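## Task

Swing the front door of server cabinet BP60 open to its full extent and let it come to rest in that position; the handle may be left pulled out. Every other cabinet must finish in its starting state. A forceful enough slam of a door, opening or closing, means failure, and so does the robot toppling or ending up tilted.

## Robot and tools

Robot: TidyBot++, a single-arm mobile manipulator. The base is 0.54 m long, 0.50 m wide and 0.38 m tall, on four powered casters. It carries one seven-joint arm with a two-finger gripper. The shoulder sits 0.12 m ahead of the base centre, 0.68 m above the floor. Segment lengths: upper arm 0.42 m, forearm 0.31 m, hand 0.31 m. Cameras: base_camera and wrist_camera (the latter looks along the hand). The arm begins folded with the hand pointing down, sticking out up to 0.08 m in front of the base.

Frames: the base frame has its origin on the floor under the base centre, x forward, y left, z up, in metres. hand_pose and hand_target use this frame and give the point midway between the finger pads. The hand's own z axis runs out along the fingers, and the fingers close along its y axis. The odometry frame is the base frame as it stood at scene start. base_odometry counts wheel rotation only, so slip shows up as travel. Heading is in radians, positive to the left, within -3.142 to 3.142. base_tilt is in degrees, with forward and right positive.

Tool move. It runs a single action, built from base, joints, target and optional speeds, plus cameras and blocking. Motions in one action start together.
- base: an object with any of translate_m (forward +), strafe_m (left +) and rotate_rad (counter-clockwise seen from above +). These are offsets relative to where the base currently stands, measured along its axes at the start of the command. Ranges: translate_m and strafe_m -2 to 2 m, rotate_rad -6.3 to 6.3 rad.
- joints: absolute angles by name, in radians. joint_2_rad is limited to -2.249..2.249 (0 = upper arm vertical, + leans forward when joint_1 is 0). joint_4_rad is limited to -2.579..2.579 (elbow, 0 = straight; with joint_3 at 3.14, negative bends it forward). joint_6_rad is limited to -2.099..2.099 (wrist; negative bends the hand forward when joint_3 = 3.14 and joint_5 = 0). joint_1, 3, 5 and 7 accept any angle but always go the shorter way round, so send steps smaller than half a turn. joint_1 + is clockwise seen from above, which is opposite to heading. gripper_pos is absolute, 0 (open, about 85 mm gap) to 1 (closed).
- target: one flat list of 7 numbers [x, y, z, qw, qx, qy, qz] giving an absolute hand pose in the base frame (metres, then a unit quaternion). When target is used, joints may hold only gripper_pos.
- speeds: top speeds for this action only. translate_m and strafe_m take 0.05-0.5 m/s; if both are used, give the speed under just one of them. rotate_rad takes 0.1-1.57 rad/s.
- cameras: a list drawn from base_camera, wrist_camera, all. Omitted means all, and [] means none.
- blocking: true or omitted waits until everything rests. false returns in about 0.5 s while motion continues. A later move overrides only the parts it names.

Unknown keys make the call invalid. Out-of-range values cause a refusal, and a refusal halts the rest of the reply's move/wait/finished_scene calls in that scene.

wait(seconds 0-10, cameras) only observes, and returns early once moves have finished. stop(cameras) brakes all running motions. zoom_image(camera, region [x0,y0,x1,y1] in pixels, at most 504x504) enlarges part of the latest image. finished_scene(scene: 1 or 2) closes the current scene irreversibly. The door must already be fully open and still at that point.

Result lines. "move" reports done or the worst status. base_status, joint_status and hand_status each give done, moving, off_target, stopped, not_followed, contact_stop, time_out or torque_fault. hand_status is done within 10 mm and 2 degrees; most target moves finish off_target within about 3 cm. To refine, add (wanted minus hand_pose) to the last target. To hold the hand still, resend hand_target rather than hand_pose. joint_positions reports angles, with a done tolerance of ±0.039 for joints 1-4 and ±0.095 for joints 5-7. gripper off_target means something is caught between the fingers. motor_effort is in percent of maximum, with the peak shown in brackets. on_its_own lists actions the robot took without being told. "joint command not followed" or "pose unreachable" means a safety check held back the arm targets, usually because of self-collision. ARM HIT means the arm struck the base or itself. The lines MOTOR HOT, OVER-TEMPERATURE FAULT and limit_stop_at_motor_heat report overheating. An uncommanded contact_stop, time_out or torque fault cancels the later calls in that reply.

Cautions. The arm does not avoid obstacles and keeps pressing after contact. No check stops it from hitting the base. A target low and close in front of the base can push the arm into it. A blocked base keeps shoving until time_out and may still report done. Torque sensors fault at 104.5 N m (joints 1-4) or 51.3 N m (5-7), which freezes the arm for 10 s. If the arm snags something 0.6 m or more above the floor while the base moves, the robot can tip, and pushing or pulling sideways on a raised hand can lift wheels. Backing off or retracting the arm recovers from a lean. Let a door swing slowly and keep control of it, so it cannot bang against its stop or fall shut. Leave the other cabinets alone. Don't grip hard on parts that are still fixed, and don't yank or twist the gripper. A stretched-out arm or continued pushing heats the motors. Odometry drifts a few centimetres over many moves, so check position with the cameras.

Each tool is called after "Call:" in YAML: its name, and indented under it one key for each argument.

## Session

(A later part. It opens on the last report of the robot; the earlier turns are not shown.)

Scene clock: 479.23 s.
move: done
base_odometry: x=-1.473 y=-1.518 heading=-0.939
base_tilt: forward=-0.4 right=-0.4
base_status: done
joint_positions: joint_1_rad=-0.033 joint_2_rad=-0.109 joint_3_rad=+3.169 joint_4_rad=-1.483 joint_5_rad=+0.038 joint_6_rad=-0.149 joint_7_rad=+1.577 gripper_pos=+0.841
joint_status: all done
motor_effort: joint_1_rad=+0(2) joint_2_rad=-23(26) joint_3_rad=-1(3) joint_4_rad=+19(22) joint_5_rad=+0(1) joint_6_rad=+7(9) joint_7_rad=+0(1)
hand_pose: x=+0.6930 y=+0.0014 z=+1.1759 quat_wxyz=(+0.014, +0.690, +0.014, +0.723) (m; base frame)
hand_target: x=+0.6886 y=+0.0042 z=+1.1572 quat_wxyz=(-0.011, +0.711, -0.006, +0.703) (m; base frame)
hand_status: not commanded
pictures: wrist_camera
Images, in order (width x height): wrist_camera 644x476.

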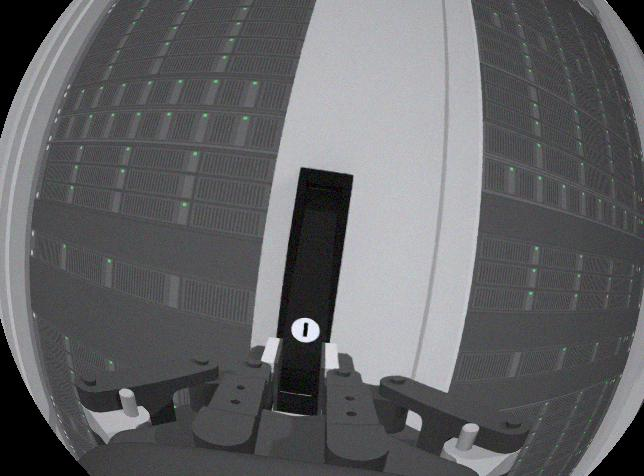

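Call:
move:
  joints: {"gripper_pos": 0.6}
  cameras: ["wrist_camera"]

Scene clock: 494.30 s.
move: done
base_odometry: x=-1.473 y=-1.518 heading=-0.939
base_tilt: forward=-0.4 right=-0.4
base_status: not commanded
joint_positions: joint_1_rad=-0.033 joint_2_rad=-0.114 joint_3_rad=+3.169 joint_4_rad=-1.483 joint_5_rad=+0.038 joint_6_rad=-0.152 joint_7_rad=+1.577 gripper_pos=+0.600
joint_status: all done
motor_effort: joint_1_rad=+0(1) joint_2_rad=-19(26) joint_3_rad=-1(2) joint_4_rad=+21(22) joint_5_rad=+0(0) joint_6_rad=+9(9) joint_7_rad=+0(1)
hand_pose: x=+0.6905 y=+0.0013 z=+1.1779 quat_wxyz=(+0.014, +0.689, +0.014, +0.724) (m; base frame)
hand_target: x=+0.6886 y=+0.0042 z=+1.1572 quat_wxyz=(-0.011, +0.711, -0.006, +0.703) (m; base frame)
hand_status: not commanded
pictures: wrist_camera
Images, in order (width x height): wrist_camera 644x476.

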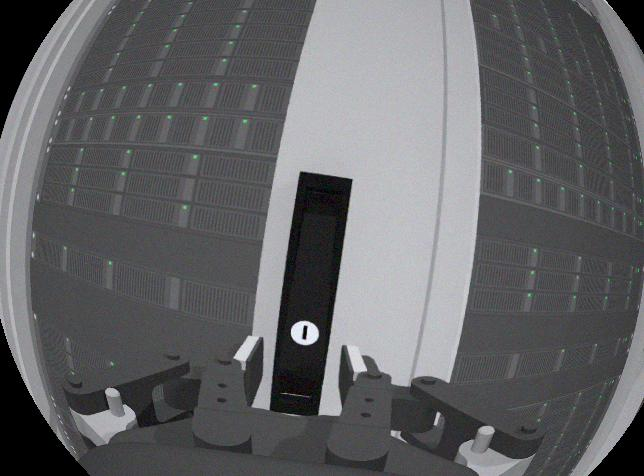

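Call:
move:
  base: {"translate_m": 0.036}
  speeds: {"translate_m": 0.06}
  joints: {"joint_4_rad": -1.445, "joint_6_rad": -0.26}
  cameras: ["wrist_camera"]

Call:
zoom_image:
  camera: "wrist_camera"
  region: [220, 270, 380, 430]

Scene clock: 500.97 s.
move: done
base_odometry: x=-1.452 y=-1.547 heading=-0.939
base_tilt: forward=-0.4 right=-0.4
base_status: done
joint_positions: joint_1_rad=-0.033 joint_2_rad=-0.116 joint_3_rad=+3.169 joint_4_rad=-1.447 joint_5_rad=+0.038 joint_6_rad=-0.193 joint_7_rad=+1.577 gripper_pos=+0.600
joint_status: all done
motor_effort: joint_1_rad=+0(1) joint_2_rad=-19(23) joint_3_rad=-1(2) joint_4_rad=+21(23) joint_5_rad=+0(0) joint_6_rad=+9(10) joint_7_rad=+0(1)
hand_pose: x=+0.6872 y=+0.0007 z=+1.1891 quat_wxyz=(+0.015, +0.690, +0.013, +0.723) (m; base frame)
hand_target: x=+0.6851 y=+0.0042 z=+1.1716 quat_wxyz=(-0.011, +0.712, -0.006, +0.702) (m; base frame)
hand_status: not commanded
pictures: wrist_camera
Images, in order (width x height): wrist_camera 644x476.

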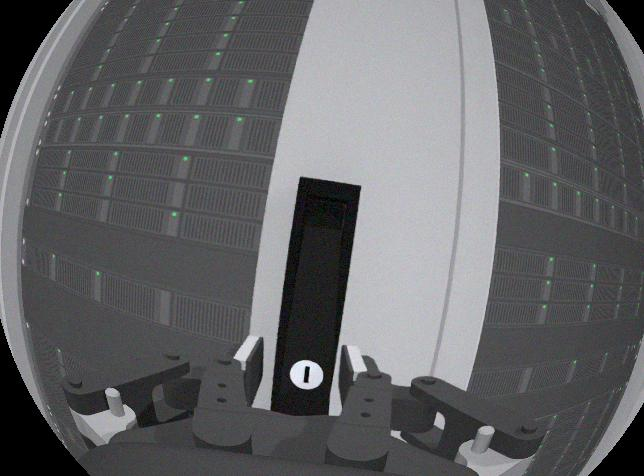

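Scaled by 3.150.

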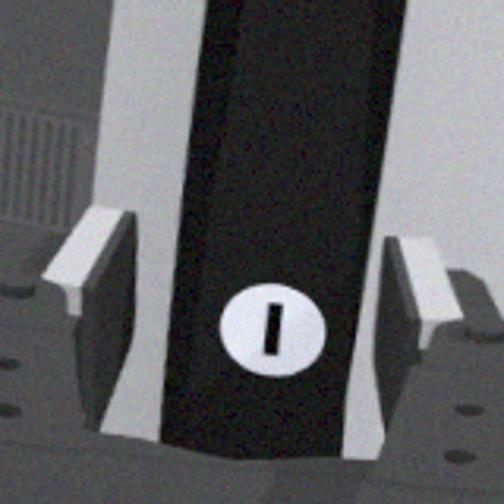

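Call:
move:
  cameras: ["base_camera", "wrist_camera"]

Scene clock: 533.67 s.
base_odometry: x=-1.452 y=-1.547 heading=-0.939
base_tilt: forward=-0.4 right=-0.4
base_status: done
joint_positions: joint_1_rad=-0.033 joint_2_rad=-0.116 joint_3_rad=+3.169 joint_4_rad=-1.447 joint_5_rad=+0.038 joint_6_rad=-0.193 joint_7_rad=+1.577 gripper_pos=+0.600
joint_status: all done
motor_effort: joint_1_rad=+0(1) joint_2_rad=-19(23) joint_3_rad=-1(2) joint_4_rad=+21(23) joint_5_rad=+0(0) joint_6_rad=+9(10) joint_7_rad=+0(1)
hand_pose: x=+0.6872 y=+0.0007 z=+1.1891 quat_wxyz=(+0.015, +0.690, +0.013, +0.723) (m; base frame)
hand_target: x=+0.6851 y=+0.0042 z=+1.1716 quat_wxyz=(-0.011, +0.712, -0.006, +0.702) (m; base frame)
hand_status: not commanded
pictures: base_camera, wrist_camera
Images, in order (width x height): base_camera 644x364, wrist_camera 644x476.

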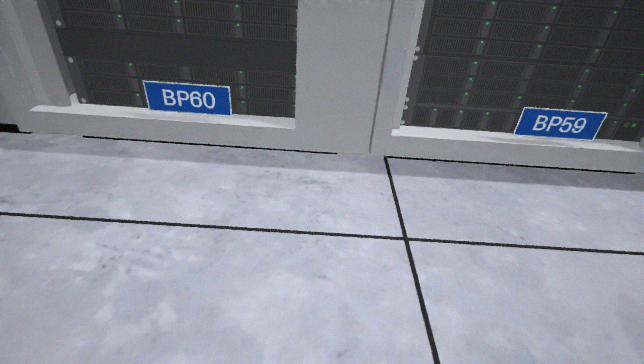

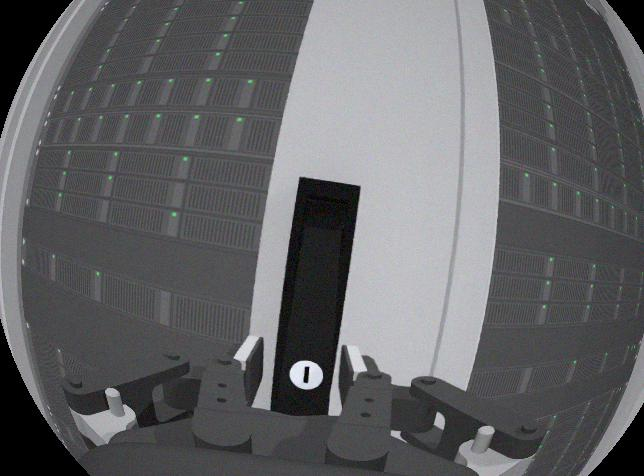

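Call:
move:
  base: {"translate_m": 0.017}
  speeds: {"translate_m": 0.06}
  cameras: ["wrist_camera"]

Call:
zoom_image:
  camera: "wrist_camera"
  region: [180, 160, 440, 460]

Scene clock: 544.73 s.
move: done
base_odometry: x=-1.441 y=-1.560 heading=-0.939
base_tilt: forward=-0.4 right=-0.4
base_status: done
joint_positions: joint_1_rad=-0.033 joint_2_rad=-0.117 joint_3_rad=+3.169 joint_4_rad=-1.447 joint_5_rad=+0.038 joint_6_rad=-0.193 joint_7_rad=+1.577 gripper_pos=+0.600
joint_status: not commanded
motor_effort: joint_1_rad=+0(1) joint_2_rad=-20(23) joint_3_rad=-1(2) joint_4_rad=+21(22) joint_5_rad=+0(0) joint_6_rad=+9(9) joint_7_rad=+0(1)
hand_pose: x=+0.6865 y=+0.0007 z=+1.1898 quat_wxyz=(+0.015, +0.690, +0.013, +0.724) (m; base frame)
hand_target: x=+0.6851 y=+0.0042 z=+1.1716 quat_wxyz=(-0.011, +0.712, -0.006, +0.702) (m; base frame)
hand_status: not commanded
pictures: wrist_camera
Images, in order (width x height): wrist_camera 644x476.

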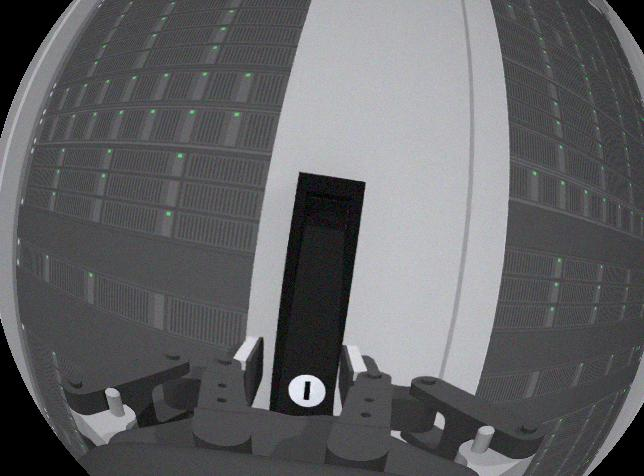

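Scaled by 1.680.

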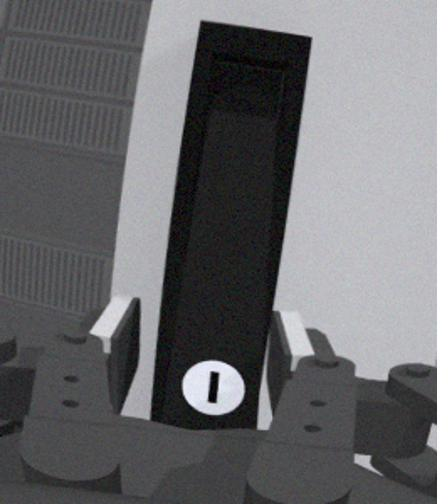

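Call:
move:
  joints: {"gripper_pos": 1.0}
  cameras: ["wrist_camera"]

Call:
zoom_image:
  camera: "wrist_camera"
  region: [180, 160, 440, 460]

Scene clock: 550.10 s.
move: off_target
base_odometry: x=-1.441 y=-1.560 heading=-0.939
base_tilt: forward=-0.4 right=-0.4
base_status: not commanded
joint_positions: joint_1_rad=-0.031 joint_2_rad=-0.117 joint_3_rad=+3.174 joint_4_rad=-1.446 joint_5_rad=+0.033 joint_6_rad=-0.193 joint_7_rad=+1.576 gripper_pos=+0.784
joint_status: gripper_pos off_target (ended at +0.784, target +1.000)
motor_effort: joint_1_rad=+2(5) joint_2_rad=-21(22) joint_3_rad=+1(7) joint_4_rad=+22(22) joint_5_rad=+2(3) joint_6_rad=+9(9) joint_7_rad=+2(3)
hand_pose: x=+0.6865 y=-0.0031 z=+1.1899 quat_wxyz=(+0.015, +0.690, +0.009, +0.724) (m; base frame)
hand_target: x=+0.6851 y=+0.0042 z=+1.1716 quat_wxyz=(-0.011, +0.712, -0.006, +0.702) (m; base frame)
hand_status: not commanded
pictures: wrist_camera
Images, in order (width x height): wrist_camera 644x476.

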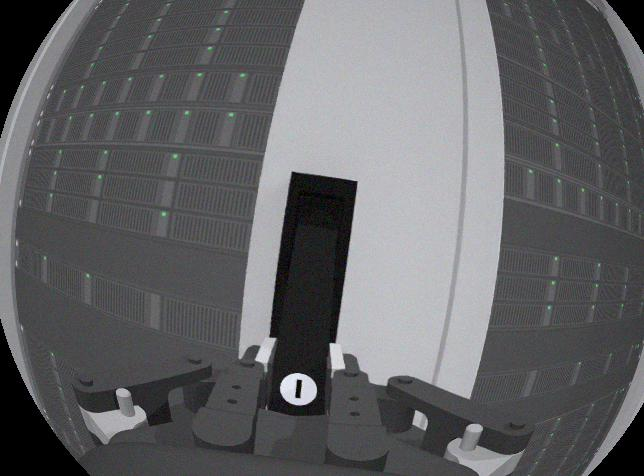

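Scaled by 1.680.

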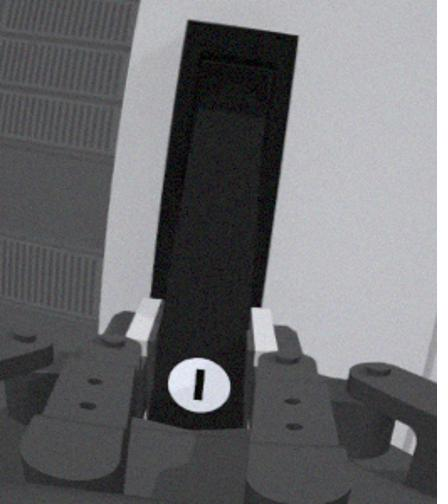

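Call:
move:
  base: {"strafe_m": 0.025}
  speeds: {"strafe_m": 0.06}
  joints: {"joint_7_rad": 1.27}
  cameras: ["wrist_camera"]

Scene clock: 562.47 s.
move: done
base_odometry: x=-1.421 y=-1.546 heading=-0.939
base_tilt: forward=-0.4 right=-0.4
base_status: done
joint_positions: joint_1_rad=-0.026 joint_2_rad=-0.117 joint_3_rad=+3.179 joint_4_rad=-1.444 joint_5_rad=+0.033 joint_6_rad=-0.194 joint_7_rad=+1.318 gripper_pos=+0.785
joint_status: all done
motor_effort: joint_1_rad=-1(6) joint_2_rad=-18(22) joint_3_rad=-3(8) joint_4_rad=+21(22) joint_5_rad=-1(2) joint_6_rad=+9(10) joint_7_rad=-1(2)
hand_pose: x=+0.6861 y=-0.0095 z=+1.1914 quat_wxyz=(-0.075, +0.684, -0.084, +0.721) (m; base frame)
hand_target: x=+0.6851 y=+0.0042 z=+1.1716 quat_wxyz=(-0.109, +0.704, -0.105, +0.694) (m; base frame)
hand_status: not commanded
pictures: wrist_camera
Images, in order (width x height): wrist_camera 644x476.

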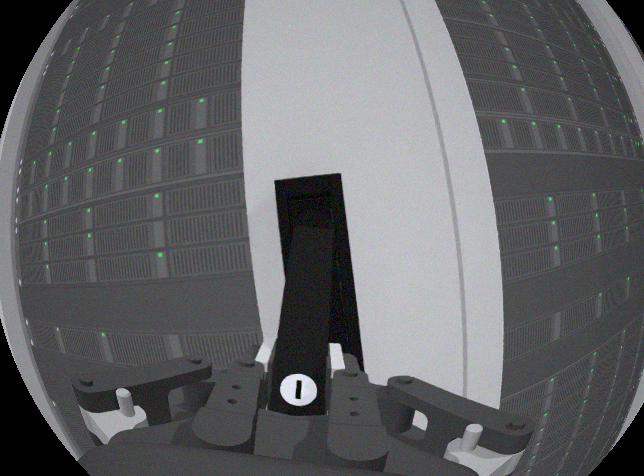

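Call:
move:
  base: {"strafe_m": 0.025}
  speeds: {"strafe_m": 0.06}
  joints: {"joint_7_rad": 0.99, "joint_4_rad": -1.4, "joint_6_rad": -0.29}
  cameras: ["wrist_camera"]

Scene clock: 573.17 s.
move: done
base_odometry: x=-1.401 y=-1.531 heading=-0.939
base_tilt: forward=-0.4 right=-0.4
base_status: done
joint_positions: joint_1_rad=-0.020 joint_2_rad=-0.117 joint_3_rad=+3.185 joint_4_rad=-1.414 joint_5_rad=+0.033 joint_6_rad=-0.231 joint_7_rad=+1.039 gripper_pos=+0.785
joint_status: all done
motor_effort: joint_1_rad=-2(6) joint_2_rad=-20(21) joint_3_rad=-4(8) joint_4_rad=+22(23) joint_5_rad=-1(1) joint_6_rad=+10(11) joint_7_rad=+0(2)
hand_pose: x=+0.6838 y=-0.0164 z=+1.1979 quat_wxyz=(-0.170, +0.667, -0.183, +0.702) (m; base frame)
hand_target: x=+0.6814 y=+0.0041 z=+1.1899 quat_wxyz=(-0.206, +0.678, -0.201, +0.677) (m; base frame)
hand_status: not commanded
pictures: wrist_camera
Images, in order (width x height): wrist_camera 644x476.

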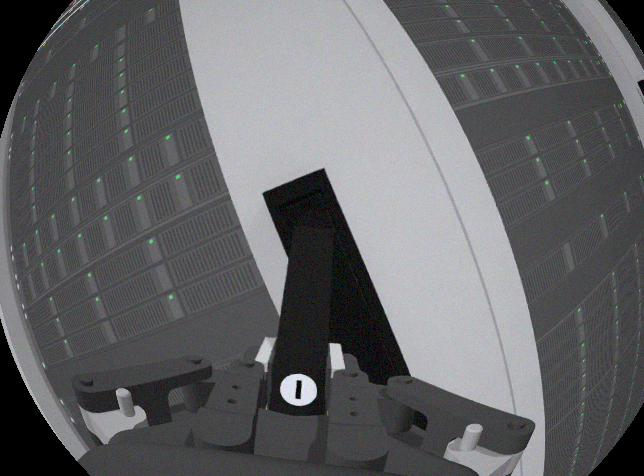

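Call:
move:
  base: {"strafe_m": 0.023}
  speeds: {"strafe_m": 0.06}
  joints: {"joint_7_rad": 0.71, "joint_4_rad": -1.34, "joint_6_rad": -0.34}
  cameras: ["wrist_camera"]

Call:
move:
  base: {"strafe_m": 0.02}
  speeds: {"strafe_m": 0.06}
  joints: {"joint_7_rad": 0.43, "joint_4_rad": -1.27, "joint_6_rad": -0.40}
  cameras: ["wrist_camera"]

Scene clock: 587.47 s.
move: done
base_odometry: x=-1.382 y=-1.518 heading=-0.939
base_tilt: forward=-0.4 right=-0.4
base_status: done
joint_positions: joint_1_rad=-0.014 joint_2_rad=-0.117 joint_3_rad=+3.190 joint_4_rad=-1.366 joint_5_rad=+0.033 joint_6_rad=-0.291 joint_7_rad=+0.765 gripper_pos=+0.785
joint_status: all done
motor_effort: joint_1_rad=-6(8) joint_2_rad=-22(23) joint_3_rad=-8(10) joint_4_rad=+24(26) joint_5_rad=-1(1) joint_6_rad=+12(12) joint_7_rad=+0(1)
hand_pose: x=+0.6794 y=-0.0236 z=+1.2088 quat_wxyz=(-0.259, +0.638, -0.279, +0.670) (m; base frame)
hand_target: x=+0.6755 y=+0.0040 z=+1.2109 quat_wxyz=(-0.300, +0.640, -0.292, +0.644) (m; base frame)
hand_status: not commanded
pictures: wrist_camera
Images, in order (width x height): wrist_camera 644x476.

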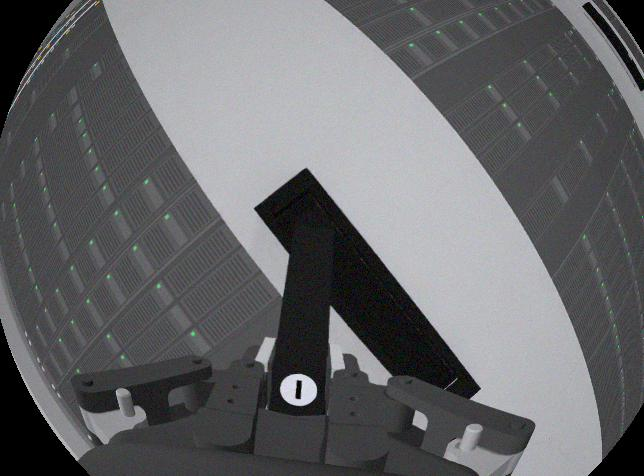

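Scene clock: 588.57 s.
move: done
base_odometry: x=-1.366 y=-1.506 heading=-0.940
base_tilt: forward=-0.4 right=-0.4
base_status: done
joint_positions: joint_1_rad=-0.008 joint_2_rad=-0.116 joint_3_rad=+3.197 joint_4_rad=-1.306 joint_5_rad=+0.033 joint_6_rad=-0.360 joint_7_rad=+0.487 gripper_pos=+0.785
joint_status: all done
motor_effort: joint_1_rad=-6(8) joint_2_rad=-23(25) joint_3_rad=-8(10) joint_4_rad=+25(27) joint_5_rad=-2(2) joint_6_rad=+14(15) joint_7_rad=+0(1)
hand_pose: x=+0.6734 y=-0.0316 z=+1.2231 quat_wxyz=(-0.343, +0.593, -0.371, +0.627) (m; base frame)
hand_target: x=+0.6671 y=+0.0038 z=+1.2344 quat_wxyz=(-0.389, +0.590, -0.377, +0.599) (m; base frame)
hand_status: not commanded
pictures: wrist_camera
Images, in order (width x height): wrist_camera 644x476.

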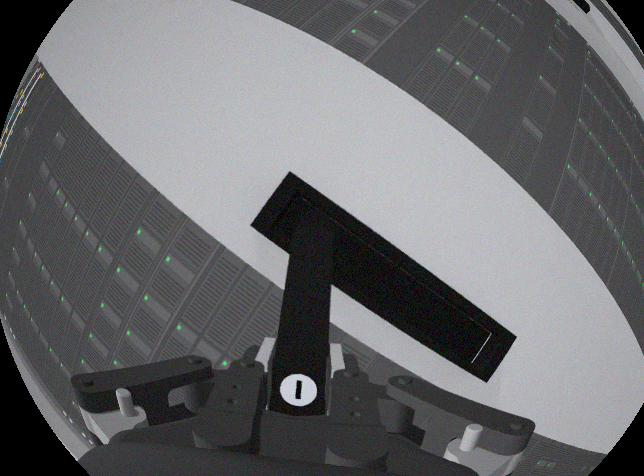

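Call:
move:
  base: {"strafe_m": 0.012}
  speeds: {"strafe_m": 0.06}
  joints: {"joint_7_rad": 0.15, "joint_4_rad": -1.19, "joint_6_rad": -0.46}
  cameras: []

Call:
move:
  base: {"strafe_m": 0.008}
  speeds: {"strafe_m": 0.06}
  joints: {"joint_7_rad": -0.12, "joint_4_rad": -1.12, "joint_6_rad": -0.52}
  cameras: ["base_camera", "wrist_camera"]

Scene clock: 599.50 s.
move: off_target
base_odometry: x=-1.356 y=-1.499 heading=-0.940
base_tilt: forward=-0.4 right=-0.4
base_status: done
joint_positions: joint_1_rad=-0.003 joint_2_rad=-0.108 joint_3_rad=+3.199 joint_4_rad=-1.235 joint_5_rad=+0.033 joint_6_rad=-0.430 joint_7_rad=+0.211 gripper_pos=+0.785
joint_status: joint_4_rad off_target (ended at -1.235, target -1.190); the others done
motor_effort: joint_1_rad=-5(9) joint_2_rad=-25(26) joint_3_rad=-7(12) joint_4_rad=+27(28) joint_5_rad=-2(2) joint_6_rad=+16(16) joint_7_rad=+0(1)
hand_pose: x=+0.6681 y=-0.0363 z=+1.2398 quat_wxyz=(-0.422, +0.536, -0.454, +0.574) (m; base frame)
hand_target: x=+0.6558 y=+0.0036 z=+1.2632 quat_wxyz=(-0.473, +0.526, -0.450, +0.544) (m; base frame)
hand_status: not commanded
pictures: none
No camera images: "cameras" was empty.

Scene clock: 600.57 s.
move: off_target
base_odometry: x=-1.349 y=-1.494 heading=-0.940
base_tilt: forward=-0.4 right=-0.4
base_status: done
joint_positions: joint_1_rad=+0.000 joint_2_rad=-0.103 joint_3_rad=+3.202 joint_4_rad=-1.169 joint_5_rad=+0.033 joint_6_rad=-0.498 joint_7_rad=-0.046 gripper_pos=+0.785
joint_status: joint_4_rad off_target (ended at -1.169, target -1.120); the others done
motor_effort: joint_1_rad=-9(10) joint_2_rad=-26(27) joint_3_rad=-12(14) joint_4_rad=+28(28) joint_5_rad=-7(7) joint_6_rad=+16(19) joint_7_rad=-4(4)
hand_pose: x=+0.6613 y=-0.0401 z=+1.2545 quat_wxyz=(-0.488, +0.473, -0.523, +0.515) (m; base frame)
hand_target: x=+0.6444 y=+0.0035 z=+1.2852 quat_wxyz=(-0.545, +0.458, -0.514, +0.478) (m; base frame)
hand_status: not commanded
pictures: base_camera, wrist_camera
Images, in order (width x height): base_camera 644x364, wrist_camera 644x476.

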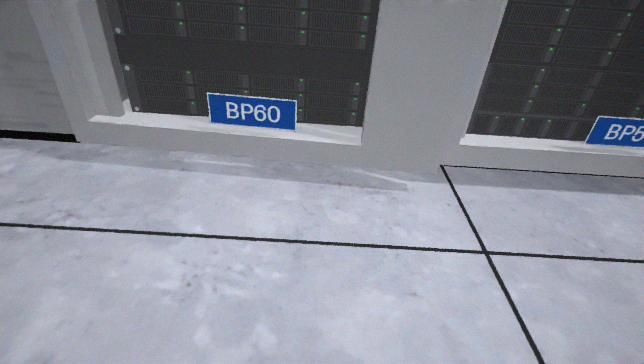

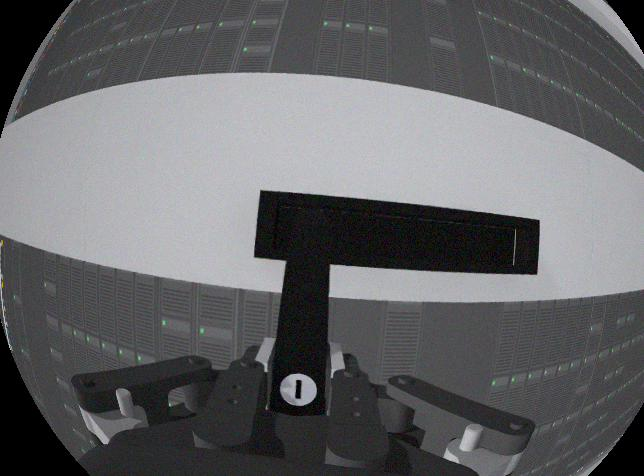

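Call:
move:
  base: {"translate_m": -0.03}
  speeds: {"translate_m": 0.07}
  cameras: ["base_camera", "wrist_camera"]

Scene clock: 610.87 s.
move: done
base_odometry: x=-1.367 y=-1.470 heading=-0.940
base_tilt: forward=-0.4 right=-0.4
base_status: done
joint_positions: joint_1_rad=-0.006 joint_2_rad=-0.094 joint_3_rad=+3.193 joint_4_rad=-1.159 joint_5_rad=+0.033 joint_6_rad=-0.502 joint_7_rad=-0.052 gripper_pos=+0.785
joint_status: not commanded
motor_effort: joint_1_rad=-4(7) joint_2_rad=-27(29) joint_3_rad=-5(10) joint_4_rad=+28(28) joint_5_rad=-3(7) joint_6_rad=+15(16) joint_7_rad=-2(4)
hand_pose: x=+0.6654 y=-0.0313 z=+1.2545 quat_wxyz=(-0.493, +0.476, -0.521, +0.510) (m; base frame)
hand_target: x=+0.6444 y=+0.0035 z=+1.2852 quat_wxyz=(-0.545, +0.458, -0.514, +0.478) (m; base frame)
hand_status: not commanded
pictures: base_camera, wrist_camera
Images, in order (width x height): base_camera 644x364, wrist_camera 644x476.

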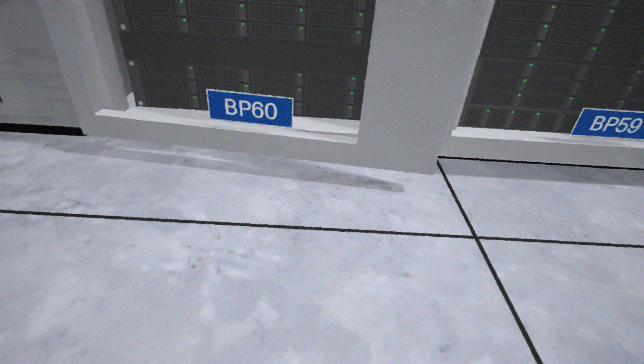

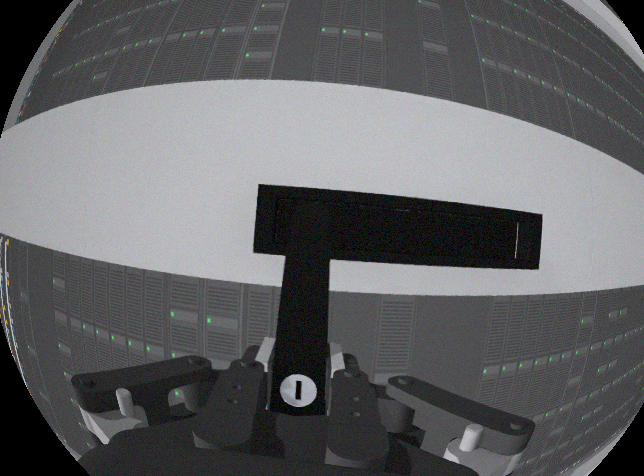

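Call:
move:
  base: {"translate_m": -0.05, "strafe_m": 0.01}
  speeds: {"translate_m": 0.08}
  cameras: ["base_camera"]

Call:
move:
  base: {"translate_m": -0.06, "strafe_m": 0.02}
  speeds: {"translate_m": 0.08}
  cameras: ["base_camera", "wrist_camera"]

Scene clock: 620.97 s.
move: done
base_odometry: x=-1.388 y=-1.423 heading=-0.940
base_tilt: forward=-0.4 right=-0.4
base_status: done
joint_positions: joint_1_rad=-0.011 joint_2_rad=-0.089 joint_3_rad=+3.188 joint_4_rad=-1.152 joint_5_rad=+0.033 joint_6_rad=-0.507 joint_7_rad=-0.052 gripper_pos=+0.785
joint_status: not commanded
motor_effort: joint_1_rad=-3(6) joint_2_rad=-26(30) joint_3_rad=-5(8) joint_4_rad=+26(28) joint_5_rad=-3(5) joint_6_rad=+13(17) joint_7_rad=-1(2)
hand_pose: x=+0.6674 y=-0.0258 z=+1.2544 quat_wxyz=(-0.494, +0.479, -0.519, +0.506) (m; base frame)
hand_target: x=+0.6444 y=+0.0035 z=+1.2852 quat_wxyz=(-0.545, +0.458, -0.514, +0.478) (m; base frame)
hand_status: not commanded
pictures: base_camera
Images, in order (width x height): base_camera 644x364.

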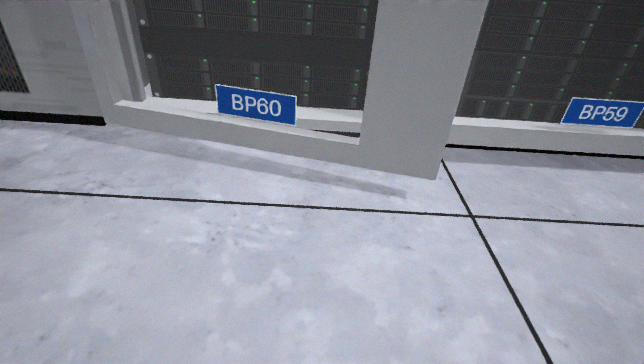

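Scene clock: 622.30 s.
move: done
base_odometry: x=-1.408 y=-1.363 heading=-0.940
base_tilt: forward=-0.4 right=-0.4
base_status: done
joint_positions: joint_1_rad=-0.018 joint_2_rad=-0.086 joint_3_rad=+3.182 joint_4_rad=-1.146 joint_5_rad=+0.033 joint_6_rad=-0.511 joint_7_rad=-0.052 gripper_pos=+0.785
joint_status: not commanded
motor_effort: joint_1_rad=-2(5) joint_2_rad=-26(31) joint_3_rad=-4(7) joint_4_rad=+26(28) joint_5_rad=-3(3) joint_6_rad=+14(17) joint_7_rad=-1(2)
hand_pose: x=+0.6687 y=-0.0179 z=+1.2544 quat_wxyz=(-0.497, +0.484, -0.516, +0.503) (m; base frame)
hand_target: x=+0.6444 y=+0.0035 z=+1.2852 quat_wxyz=(-0.545, +0.458, -0.514, +0.478) (m; base frame)
hand_status: not commanded
pictures: base_camera, wrist_camera
Images, in order (width x height): base_camera 644x364, wrist_camera 644x476.

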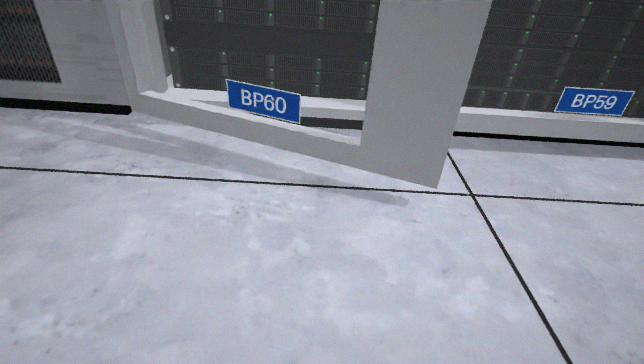

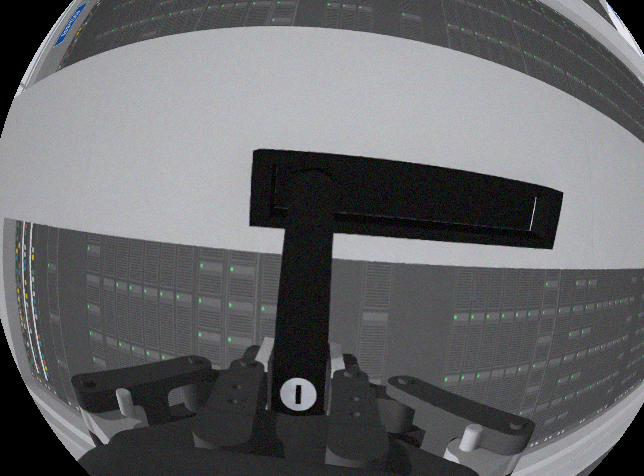

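Call:
move:
  base: {"translate_m": -0.06, "strafe_m": 0.028}
  speeds: {"translate_m": 0.08}
  cameras: []

Call:
move:
  base: {"translate_m": -0.06, "strafe_m": 0.04}
  speeds: {"translate_m": 0.08}
  cameras: ["base_camera", "wrist_camera"]

Scene clock: 631.97 s.
move: done
base_odometry: x=-1.421 y=-1.298 heading=-0.940
base_tilt: forward=-0.4 right=-0.4
base_status: done
joint_positions: joint_1_rad=-0.029 joint_2_rad=-0.084 joint_3_rad=+3.171 joint_4_rad=-1.143 joint_5_rad=+0.033 joint_6_rad=-0.514 joint_7_rad=-0.053 gripper_pos=+0.785
joint_status: not commanded
motor_effort: joint_1_rad=+0(3) joint_2_rad=-27(31) joint_3_rad=-2(5) joint_4_rad=+25(28) joint_5_rad=-1(3) joint_6_rad=+13(16) joint_7_rad=-1(2)
hand_pose: x=+0.6694 y=-0.0057 z=+1.2543 quat_wxyz=(-0.502, +0.490, -0.511, +0.497) (m; base frame)
hand_target: x=+0.6444 y=+0.0035 z=+1.2852 quat_wxyz=(-0.545, +0.458, -0.514, +0.478) (m; base frame)
hand_status: not commanded
pictures: none
No camera images: "cameras" was empty.

Scene clock: 633.43 s.
move: done
base_odometry: x=-1.424 y=-1.226 heading=-0.940
base_tilt: forward=-0.4 right=-0.4
base_status: done
joint_positions: joint_1_rad=-0.044 joint_2_rad=-0.081 joint_3_rad=+3.158 joint_4_rad=-1.139 joint_5_rad=+0.033 joint_6_rad=-0.516 joint_7_rad=-0.054 gripper_pos=+0.786
joint_status: not commanded
motor_effort: joint_1_rad=+2(4) joint_2_rad=-30(31) joint_3_rad=+1(4) joint_4_rad=+23(28) joint_5_rad=+0(2) joint_6_rad=+10(16) joint_7_rad=-1(2)
hand_pose: x=+0.6703 y=+0.0110 z=+1.2543 quat_wxyz=(-0.509, +0.497, -0.505, +0.489) (m; base frame)
hand_target: x=+0.6444 y=+0.0035 z=+1.2852 quat_wxyz=(-0.545, +0.458, -0.514, +0.478) (m; base frame)
hand_status: not commanded
pictures: base_camera, wrist_camera
Images, in order (width x height): base_camera 644x364, wrist_camera 644x476.

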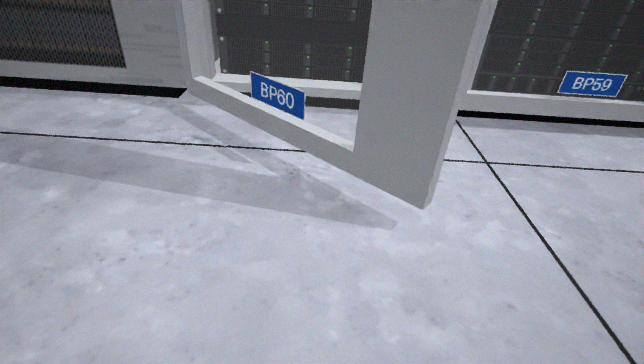

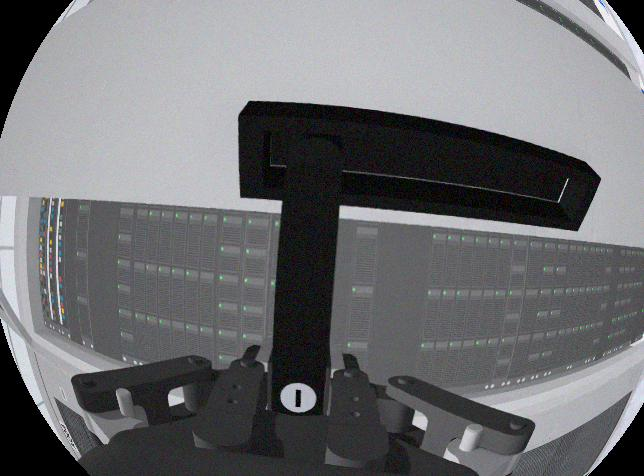

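Call:
move:
  base: {"translate_m": -0.05, "strafe_m": 0.055}
  speeds: {"translate_m": 0.08}
  cameras: ["base_camera", "wrist_camera"]

Scene clock: 639.07 s.
move: done
base_odometry: x=-1.409 y=-1.153 heading=-0.940
base_tilt: forward=-0.4 right=-0.4
base_status: done
joint_positions: joint_1_rad=-0.055 joint_2_rad=-0.074 joint_3_rad=+3.149 joint_4_rad=-1.132 joint_5_rad=+0.033 joint_6_rad=-0.518 joint_7_rad=-0.056 gripper_pos=+0.786
joint_status: not commanded
motor_effort: joint_1_rad=+3(6) joint_2_rad=-31(34) joint_3_rad=+2(6) joint_4_rad=+21(26) joint_5_rad=+1(2) joint_6_rad=+7(14) joint_7_rad=-1(1)
hand_pose: x=+0.6727 y=+0.0220 z=+1.2542 quat_wxyz=(-0.513, +0.502, -0.500, +0.484) (m; base frame)
hand_target: x=+0.6444 y=+0.0035 z=+1.2852 quat_wxyz=(-0.545, +0.458, -0.514, +0.478) (m; base frame)
hand_status: not commanded
pictures: base_camera, wrist_camera
Images, in order (width x height): base_camera 644x364, wrist_camera 644x476.

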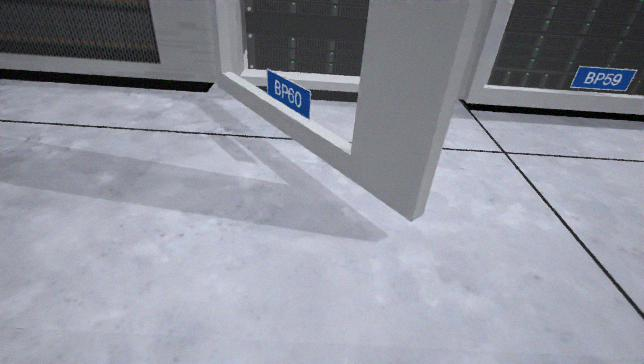

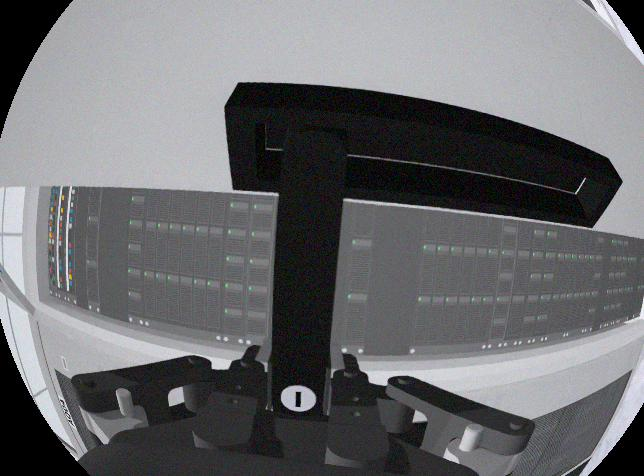

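Call:
move:
  joints: {"gripper_pos": 0.4}
  cameras: []

Call:
move:
  joints: {"gripper_pos": 0.1}
  cameras: ["wrist_camera"]

Scene clock: 649.20 s.
move: done
base_odometry: x=-1.409 y=-1.153 heading=-0.940
base_tilt: forward=-0.4 right=-0.4
base_status: not commanded
joint_positions: joint_1_rad=-0.045 joint_2_rad=-0.104 joint_3_rad=+3.162 joint_4_rad=-1.131 joint_5_rad=+0.033 joint_6_rad=-0.520 joint_7_rad=-0.063 gripper_pos=+0.400
joint_status: all done
motor_effort: joint_1_rad=+0(4) joint_2_rad=-21(31) joint_3_rad=-1(3) joint_4_rad=+22(24) joint_5_rad=+0(1) joint_6_rad=+11(14) joint_7_rad=+0(1)
hand_pose: x=+0.6561 y=+0.0081 z=+1.2701 quat_wxyz=(-0.517, +0.487, -0.501, +0.494) (m; base frame)
hand_target: x=+0.6444 y=+0.0035 z=+1.2852 quat_wxyz=(-0.545, +0.458, -0.514, +0.478) (m; base frame)
hand_status: not commanded
pictures: none
No camera images: "cameras" was empty.

Scene clock: 649.90 s.
move: done
base_odometry: x=-1.409 y=-1.153 heading=-0.940
base_tilt: forward=-0.4 right=-0.4
base_status: not commanded
joint_positions: joint_1_rad=-0.045 joint_2_rad=-0.108 joint_3_rad=+3.162 joint_4_rad=-1.123 joint_5_rad=+0.033 joint_6_rad=-0.520 joint_7_rad=-0.063 gripper_pos=+0.100
joint_status: all done
motor_effort: joint_1_rad=+0(0) joint_2_rad=-17(20) joint_3_rad=-1(1) joint_4_rad=+19(21) joint_5_rad=+1(1) joint_6_rad=+9(10) joint_7_rad=+1(1)
hand_pose: x=+0.6518 y=+0.0080 z=+1.2776 quat_wxyz=(-0.520, +0.484, -0.498, +0.498) (m; base frame)
hand_target: x=+0.6444 y=+0.0035 z=+1.2852 quat_wxyz=(-0.545, +0.458, -0.514, +0.478) (m; base frame)
hand_status: not commanded
pictures: wrist_camera
Images, in order (width x height): wrist_camera 644x476.

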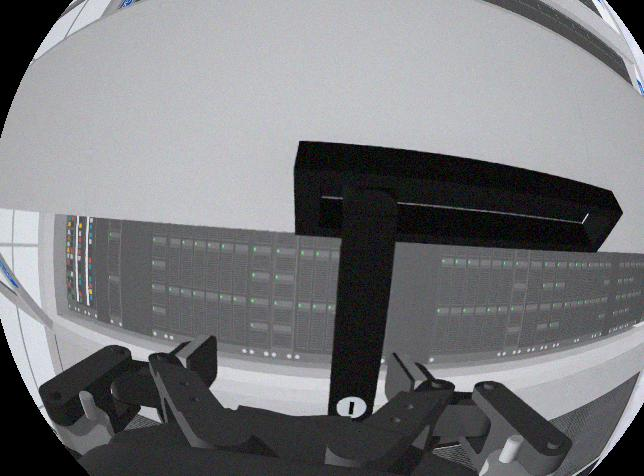

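Call:
move:
  base: {"translate_m": -0.16}
  speeds: {"translate_m": 0.2}
  joints: {"joint_4_rad": -1.15, "gripper_pos": 0.0}
  cameras: ["base_camera", "wrist_camera"]

Scene clock: 665.47 s.
move: done
base_odometry: x=-1.504 y=-1.024 heading=-0.940
base_tilt: forward=-0.4 right=-0.4
base_status: done
joint_positions: joint_1_rad=-0.044 joint_2_rad=-0.122 joint_3_rad=+3.162 joint_4_rad=-1.138 joint_5_rad=+0.033 joint_6_rad=-0.520 joint_7_rad=-0.063 gripper_pos=+0.000
joint_status: all done
motor_effort: joint_1_rad=+0(1) joint_2_rad=-16(23) joint_3_rad=-1(3) joint_4_rad=+20(21) joint_5_rad=+0(1) joint_6_rad=+9(9) joint_7_rad=+0(1)
hand_pose: x=+0.6460 y=+0.0075 z=+1.2764 quat_wxyz=(-0.520, +0.484, -0.498, +0.497) (m; base frame)
hand_target: x=+0.6497 y=+0.0036 z=+1.2679 quat_wxyz=(-0.537, +0.465, -0.523, +0.471) (m; base frame)
hand_status: not commanded
pictures: base_camera, wrist_camera
Images, in order (width x height): base_camera 644x364, wrist_camera 644x476.

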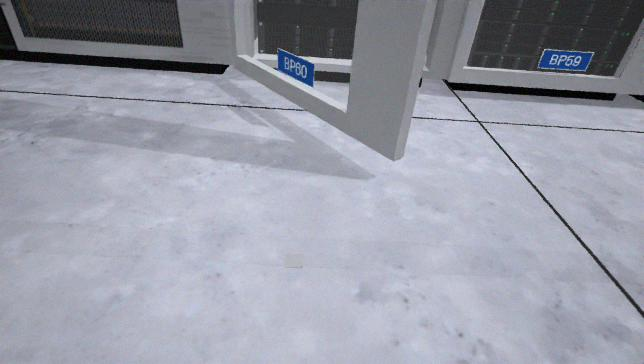

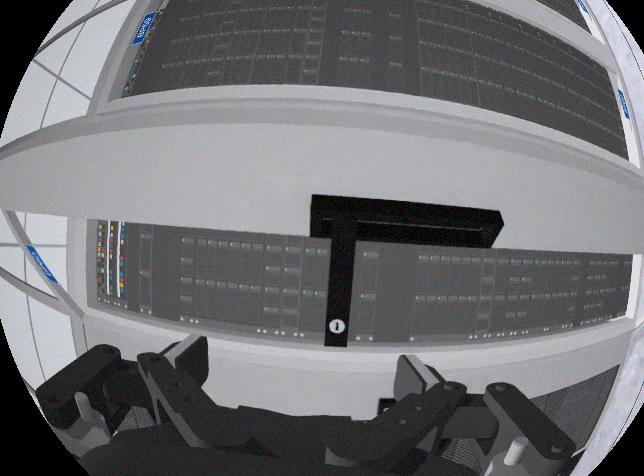

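Call:
move:
  base: {"strafe_m": -0.27}
  speeds: {"strafe_m": 0.3}
  joints: {"gripper_pos": 1.0}
  cameras: ["base_camera", "wrist_camera"]

Scene clock: 699.67 s.
move: done
base_odometry: x=-1.722 y=-1.183 heading=-0.940
base_tilt: forward=-0.4 right=-0.4
base_status: done
joint_positions: joint_1_rad=-0.041 joint_2_rad=-0.122 joint_3_rad=+3.168 joint_4_rad=-1.138 joint_5_rad=+0.033 joint_6_rad=-0.520 joint_7_rad=-0.063 gripper_pos=+0.999
joint_status: all done
motor_effort: joint_1_rad=+0(2) joint_2_rad=-17(17) joint_3_rad=-1(3) joint_4_rad=+19(20) joint_5_rad=+0(1) joint_6_rad=+9(9) joint_7_rad=+0(1)
hand_pose: x=+0.6462 y=+0.0020 z=+1.2764 quat_wxyz=(-0.518, +0.481, -0.501, +0.500) (m; base frame)
hand_target: x=+0.6497 y=+0.0036 z=+1.2679 quat_wxyz=(-0.537, +0.465, -0.523, +0.471) (m; base frame)
hand_status: not commanded
pictures: base_camera, wrist_camera
Images, in order (width x height): base_camera 644x364, wrist_camera 644x476.

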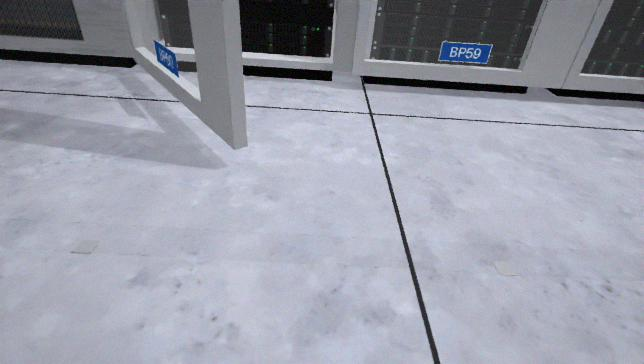

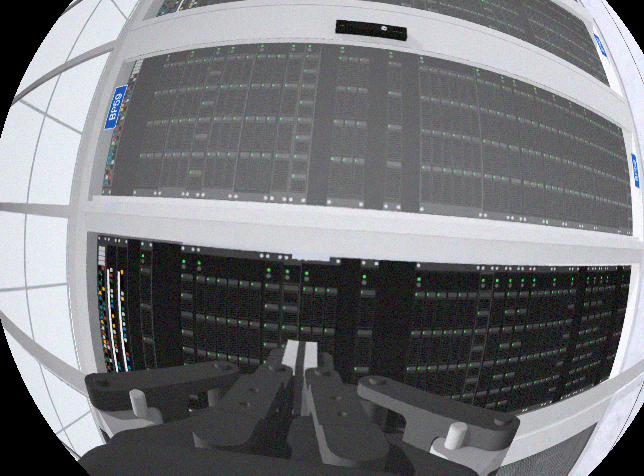

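Call:
move:
  base: {"translate_m": 0.17}
  speeds: {"translate_m": 0.2}
  cameras: ["base_camera", "wrist_camera"]

Scene clock: 705.07 s.
move: done
base_odometry: x=-1.622 y=-1.321 heading=-0.940
base_tilt: forward=-0.4 right=-0.4
base_status: done
joint_positions: joint_1_rad=-0.041 joint_2_rad=-0.120 joint_3_rad=+3.168 joint_4_rad=-1.138 joint_5_rad=+0.033 joint_6_rad=-0.520 joint_7_rad=-0.063 gripper_pos=+0.999
joint_status: not commanded
motor_effort: joint_1_rad=+0(0) joint_2_rad=-17(22) joint_3_rad=-1(2) joint_4_rad=+19(20) joint_5_rad=+1(1) joint_6_rad=+9(9) joint_7_rad=+0(1)
hand_pose: x=+0.6478 y=+0.0021 z=+1.2749 quat_wxyz=(-0.517, +0.482, -0.501, +0.499) (m; base frame)
hand_target: x=+0.6497 y=+0.0036 z=+1.2679 quat_wxyz=(-0.537, +0.465, -0.523, +0.471) (m; base frame)
hand_status: not commanded
pictures: base_camera, wrist_camera
Images, in order (width x height): base_camera 644x364, wrist_camera 644x476.

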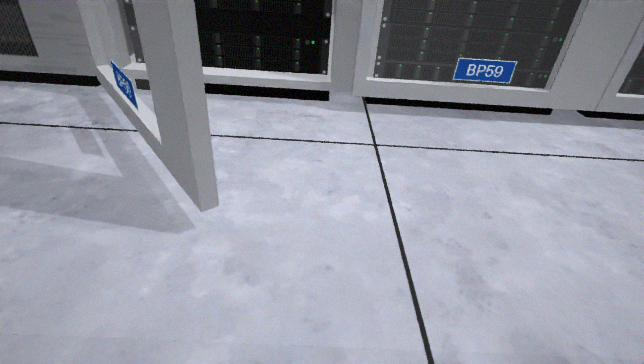

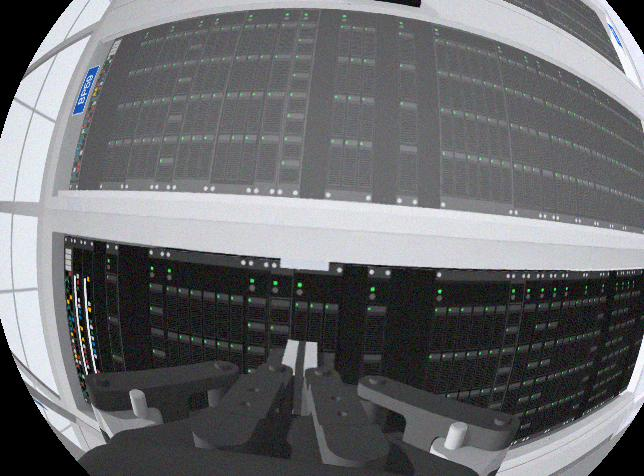

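Call:
move:
  base: {"strafe_m": 0.32, "translate_m": -0.09}
  speeds: {"strafe_m": 0.11}
  cameras: ["base_camera", "wrist_camera"]

Scene clock: 731.43 s.
move: done
base_odometry: x=-1.416 y=-1.059 heading=-0.940
base_tilt: forward=-0.5 right=-0.4
base_status: done
joint_positions: joint_1_rad=+0.013 joint_2_rad=-0.184 joint_3_rad=+3.215 joint_4_rad=-1.141 joint_5_rad=+0.033 joint_6_rad=-0.520 joint_7_rad=-0.063 gripper_pos=+0.999
joint_status: not commanded
motor_effort: joint_1_rad=-8(12) joint_2_rad=+0(19) joint_3_rad=-11(15) joint_4_rad=+19(23) joint_5_rad=-4(5) joint_6_rad=+14(17) joint_7_rad=+0(1)
hand_pose: x=+0.6070 y=-0.0540 z=+1.3059 quat_wxyz=(-0.509, +0.438, -0.511, +0.537) (m; base frame)
hand_target: x=+0.6497 y=+0.0036 z=+1.2679 quat_wxyz=(-0.537, +0.465, -0.523, +0.471) (m; base frame)
hand_status: not commanded
pictures: base_camera, wrist_camera
Images, in order (width x height): base_camera 644x364, wrist_camera 644x476.

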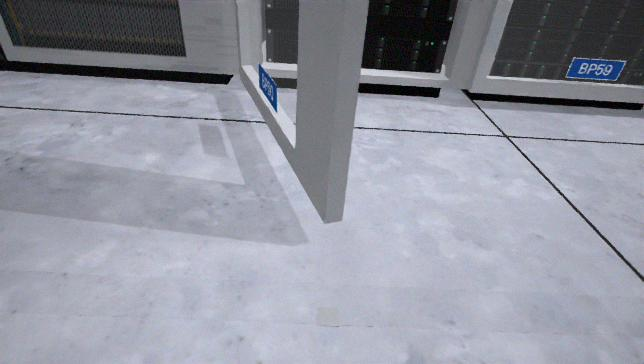

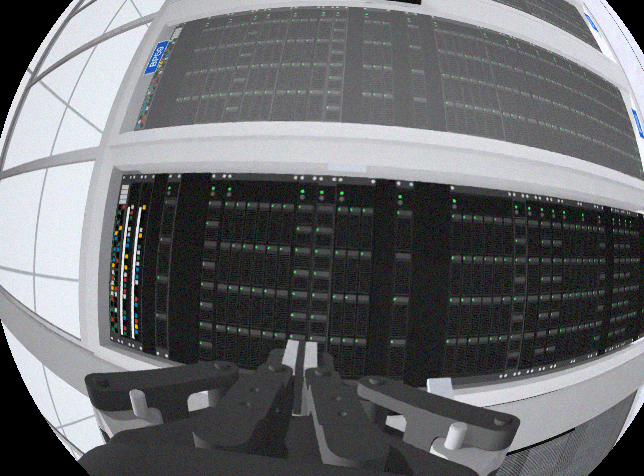

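Call:
move:
  base: {"strafe_m": 0.2, "translate_m": -0.015}
  speeds: {"strafe_m": 0.11}
  cameras: ["base_camera", "wrist_camera"]

Scene clock: 746.33 s.
move: done
base_odometry: x=-1.263 y=-0.929 heading=-0.940
base_tilt: forward=-0.4 right=-0.4
base_status: done
joint_positions: joint_1_rad=-0.021 joint_2_rad=-0.251 joint_3_rad=+3.174 joint_4_rad=-1.149 joint_5_rad=+0.033 joint_6_rad=-0.533 joint_7_rad=-0.063 gripper_pos=+0.999
joint_status: not commanded
motor_effort: joint_1_rad=-1(13) joint_2_rad=+19(20) joint_3_rad=-1(18) joint_4_rad=+18(23) joint_5_rad=+0(6) joint_6_rad=+18(21) joint_7_rad=+0(1)
hand_pose: x=+0.5689 y=-0.0142 z=+1.3286 quat_wxyz=(-0.538, +0.446, -0.481, +0.529) (m; base frame)
hand_target: x=+0.6497 y=+0.0036 z=+1.2679 quat_wxyz=(-0.537, +0.465, -0.523, +0.471) (m; base frame)
hand_status: not commanded
pictures: base_camera, wrist_camera
Images, in order (width x height): base_camera 644x364, wrist_camera 644x476.

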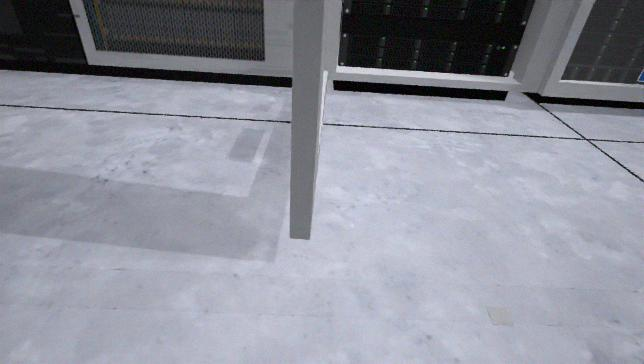

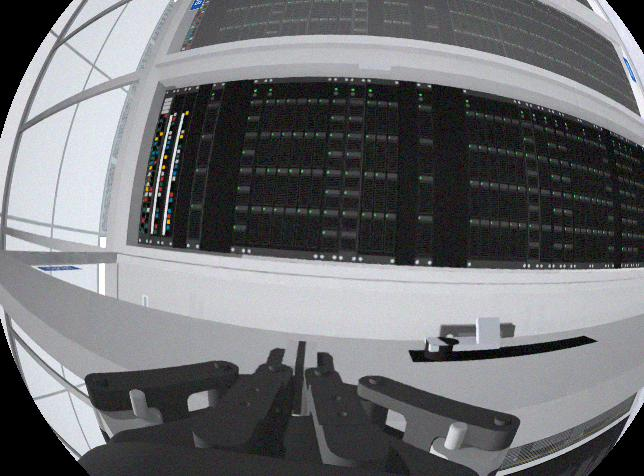

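Call:
zoom_image:
  camera: "wrist_camera"
  region: [100, 220, 604, 476]

Call:
zoom_image:
  camera: "base_camera"
  region: [200, 0, 460, 280]

Scaled by 1.000.

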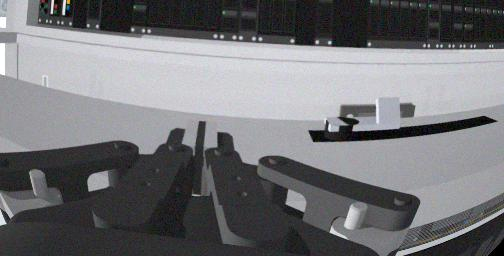

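Scaled by 1.800.

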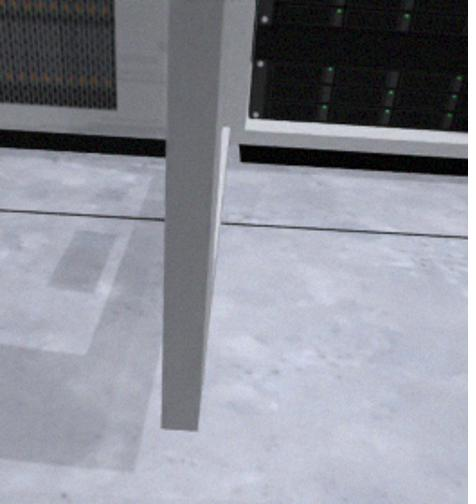

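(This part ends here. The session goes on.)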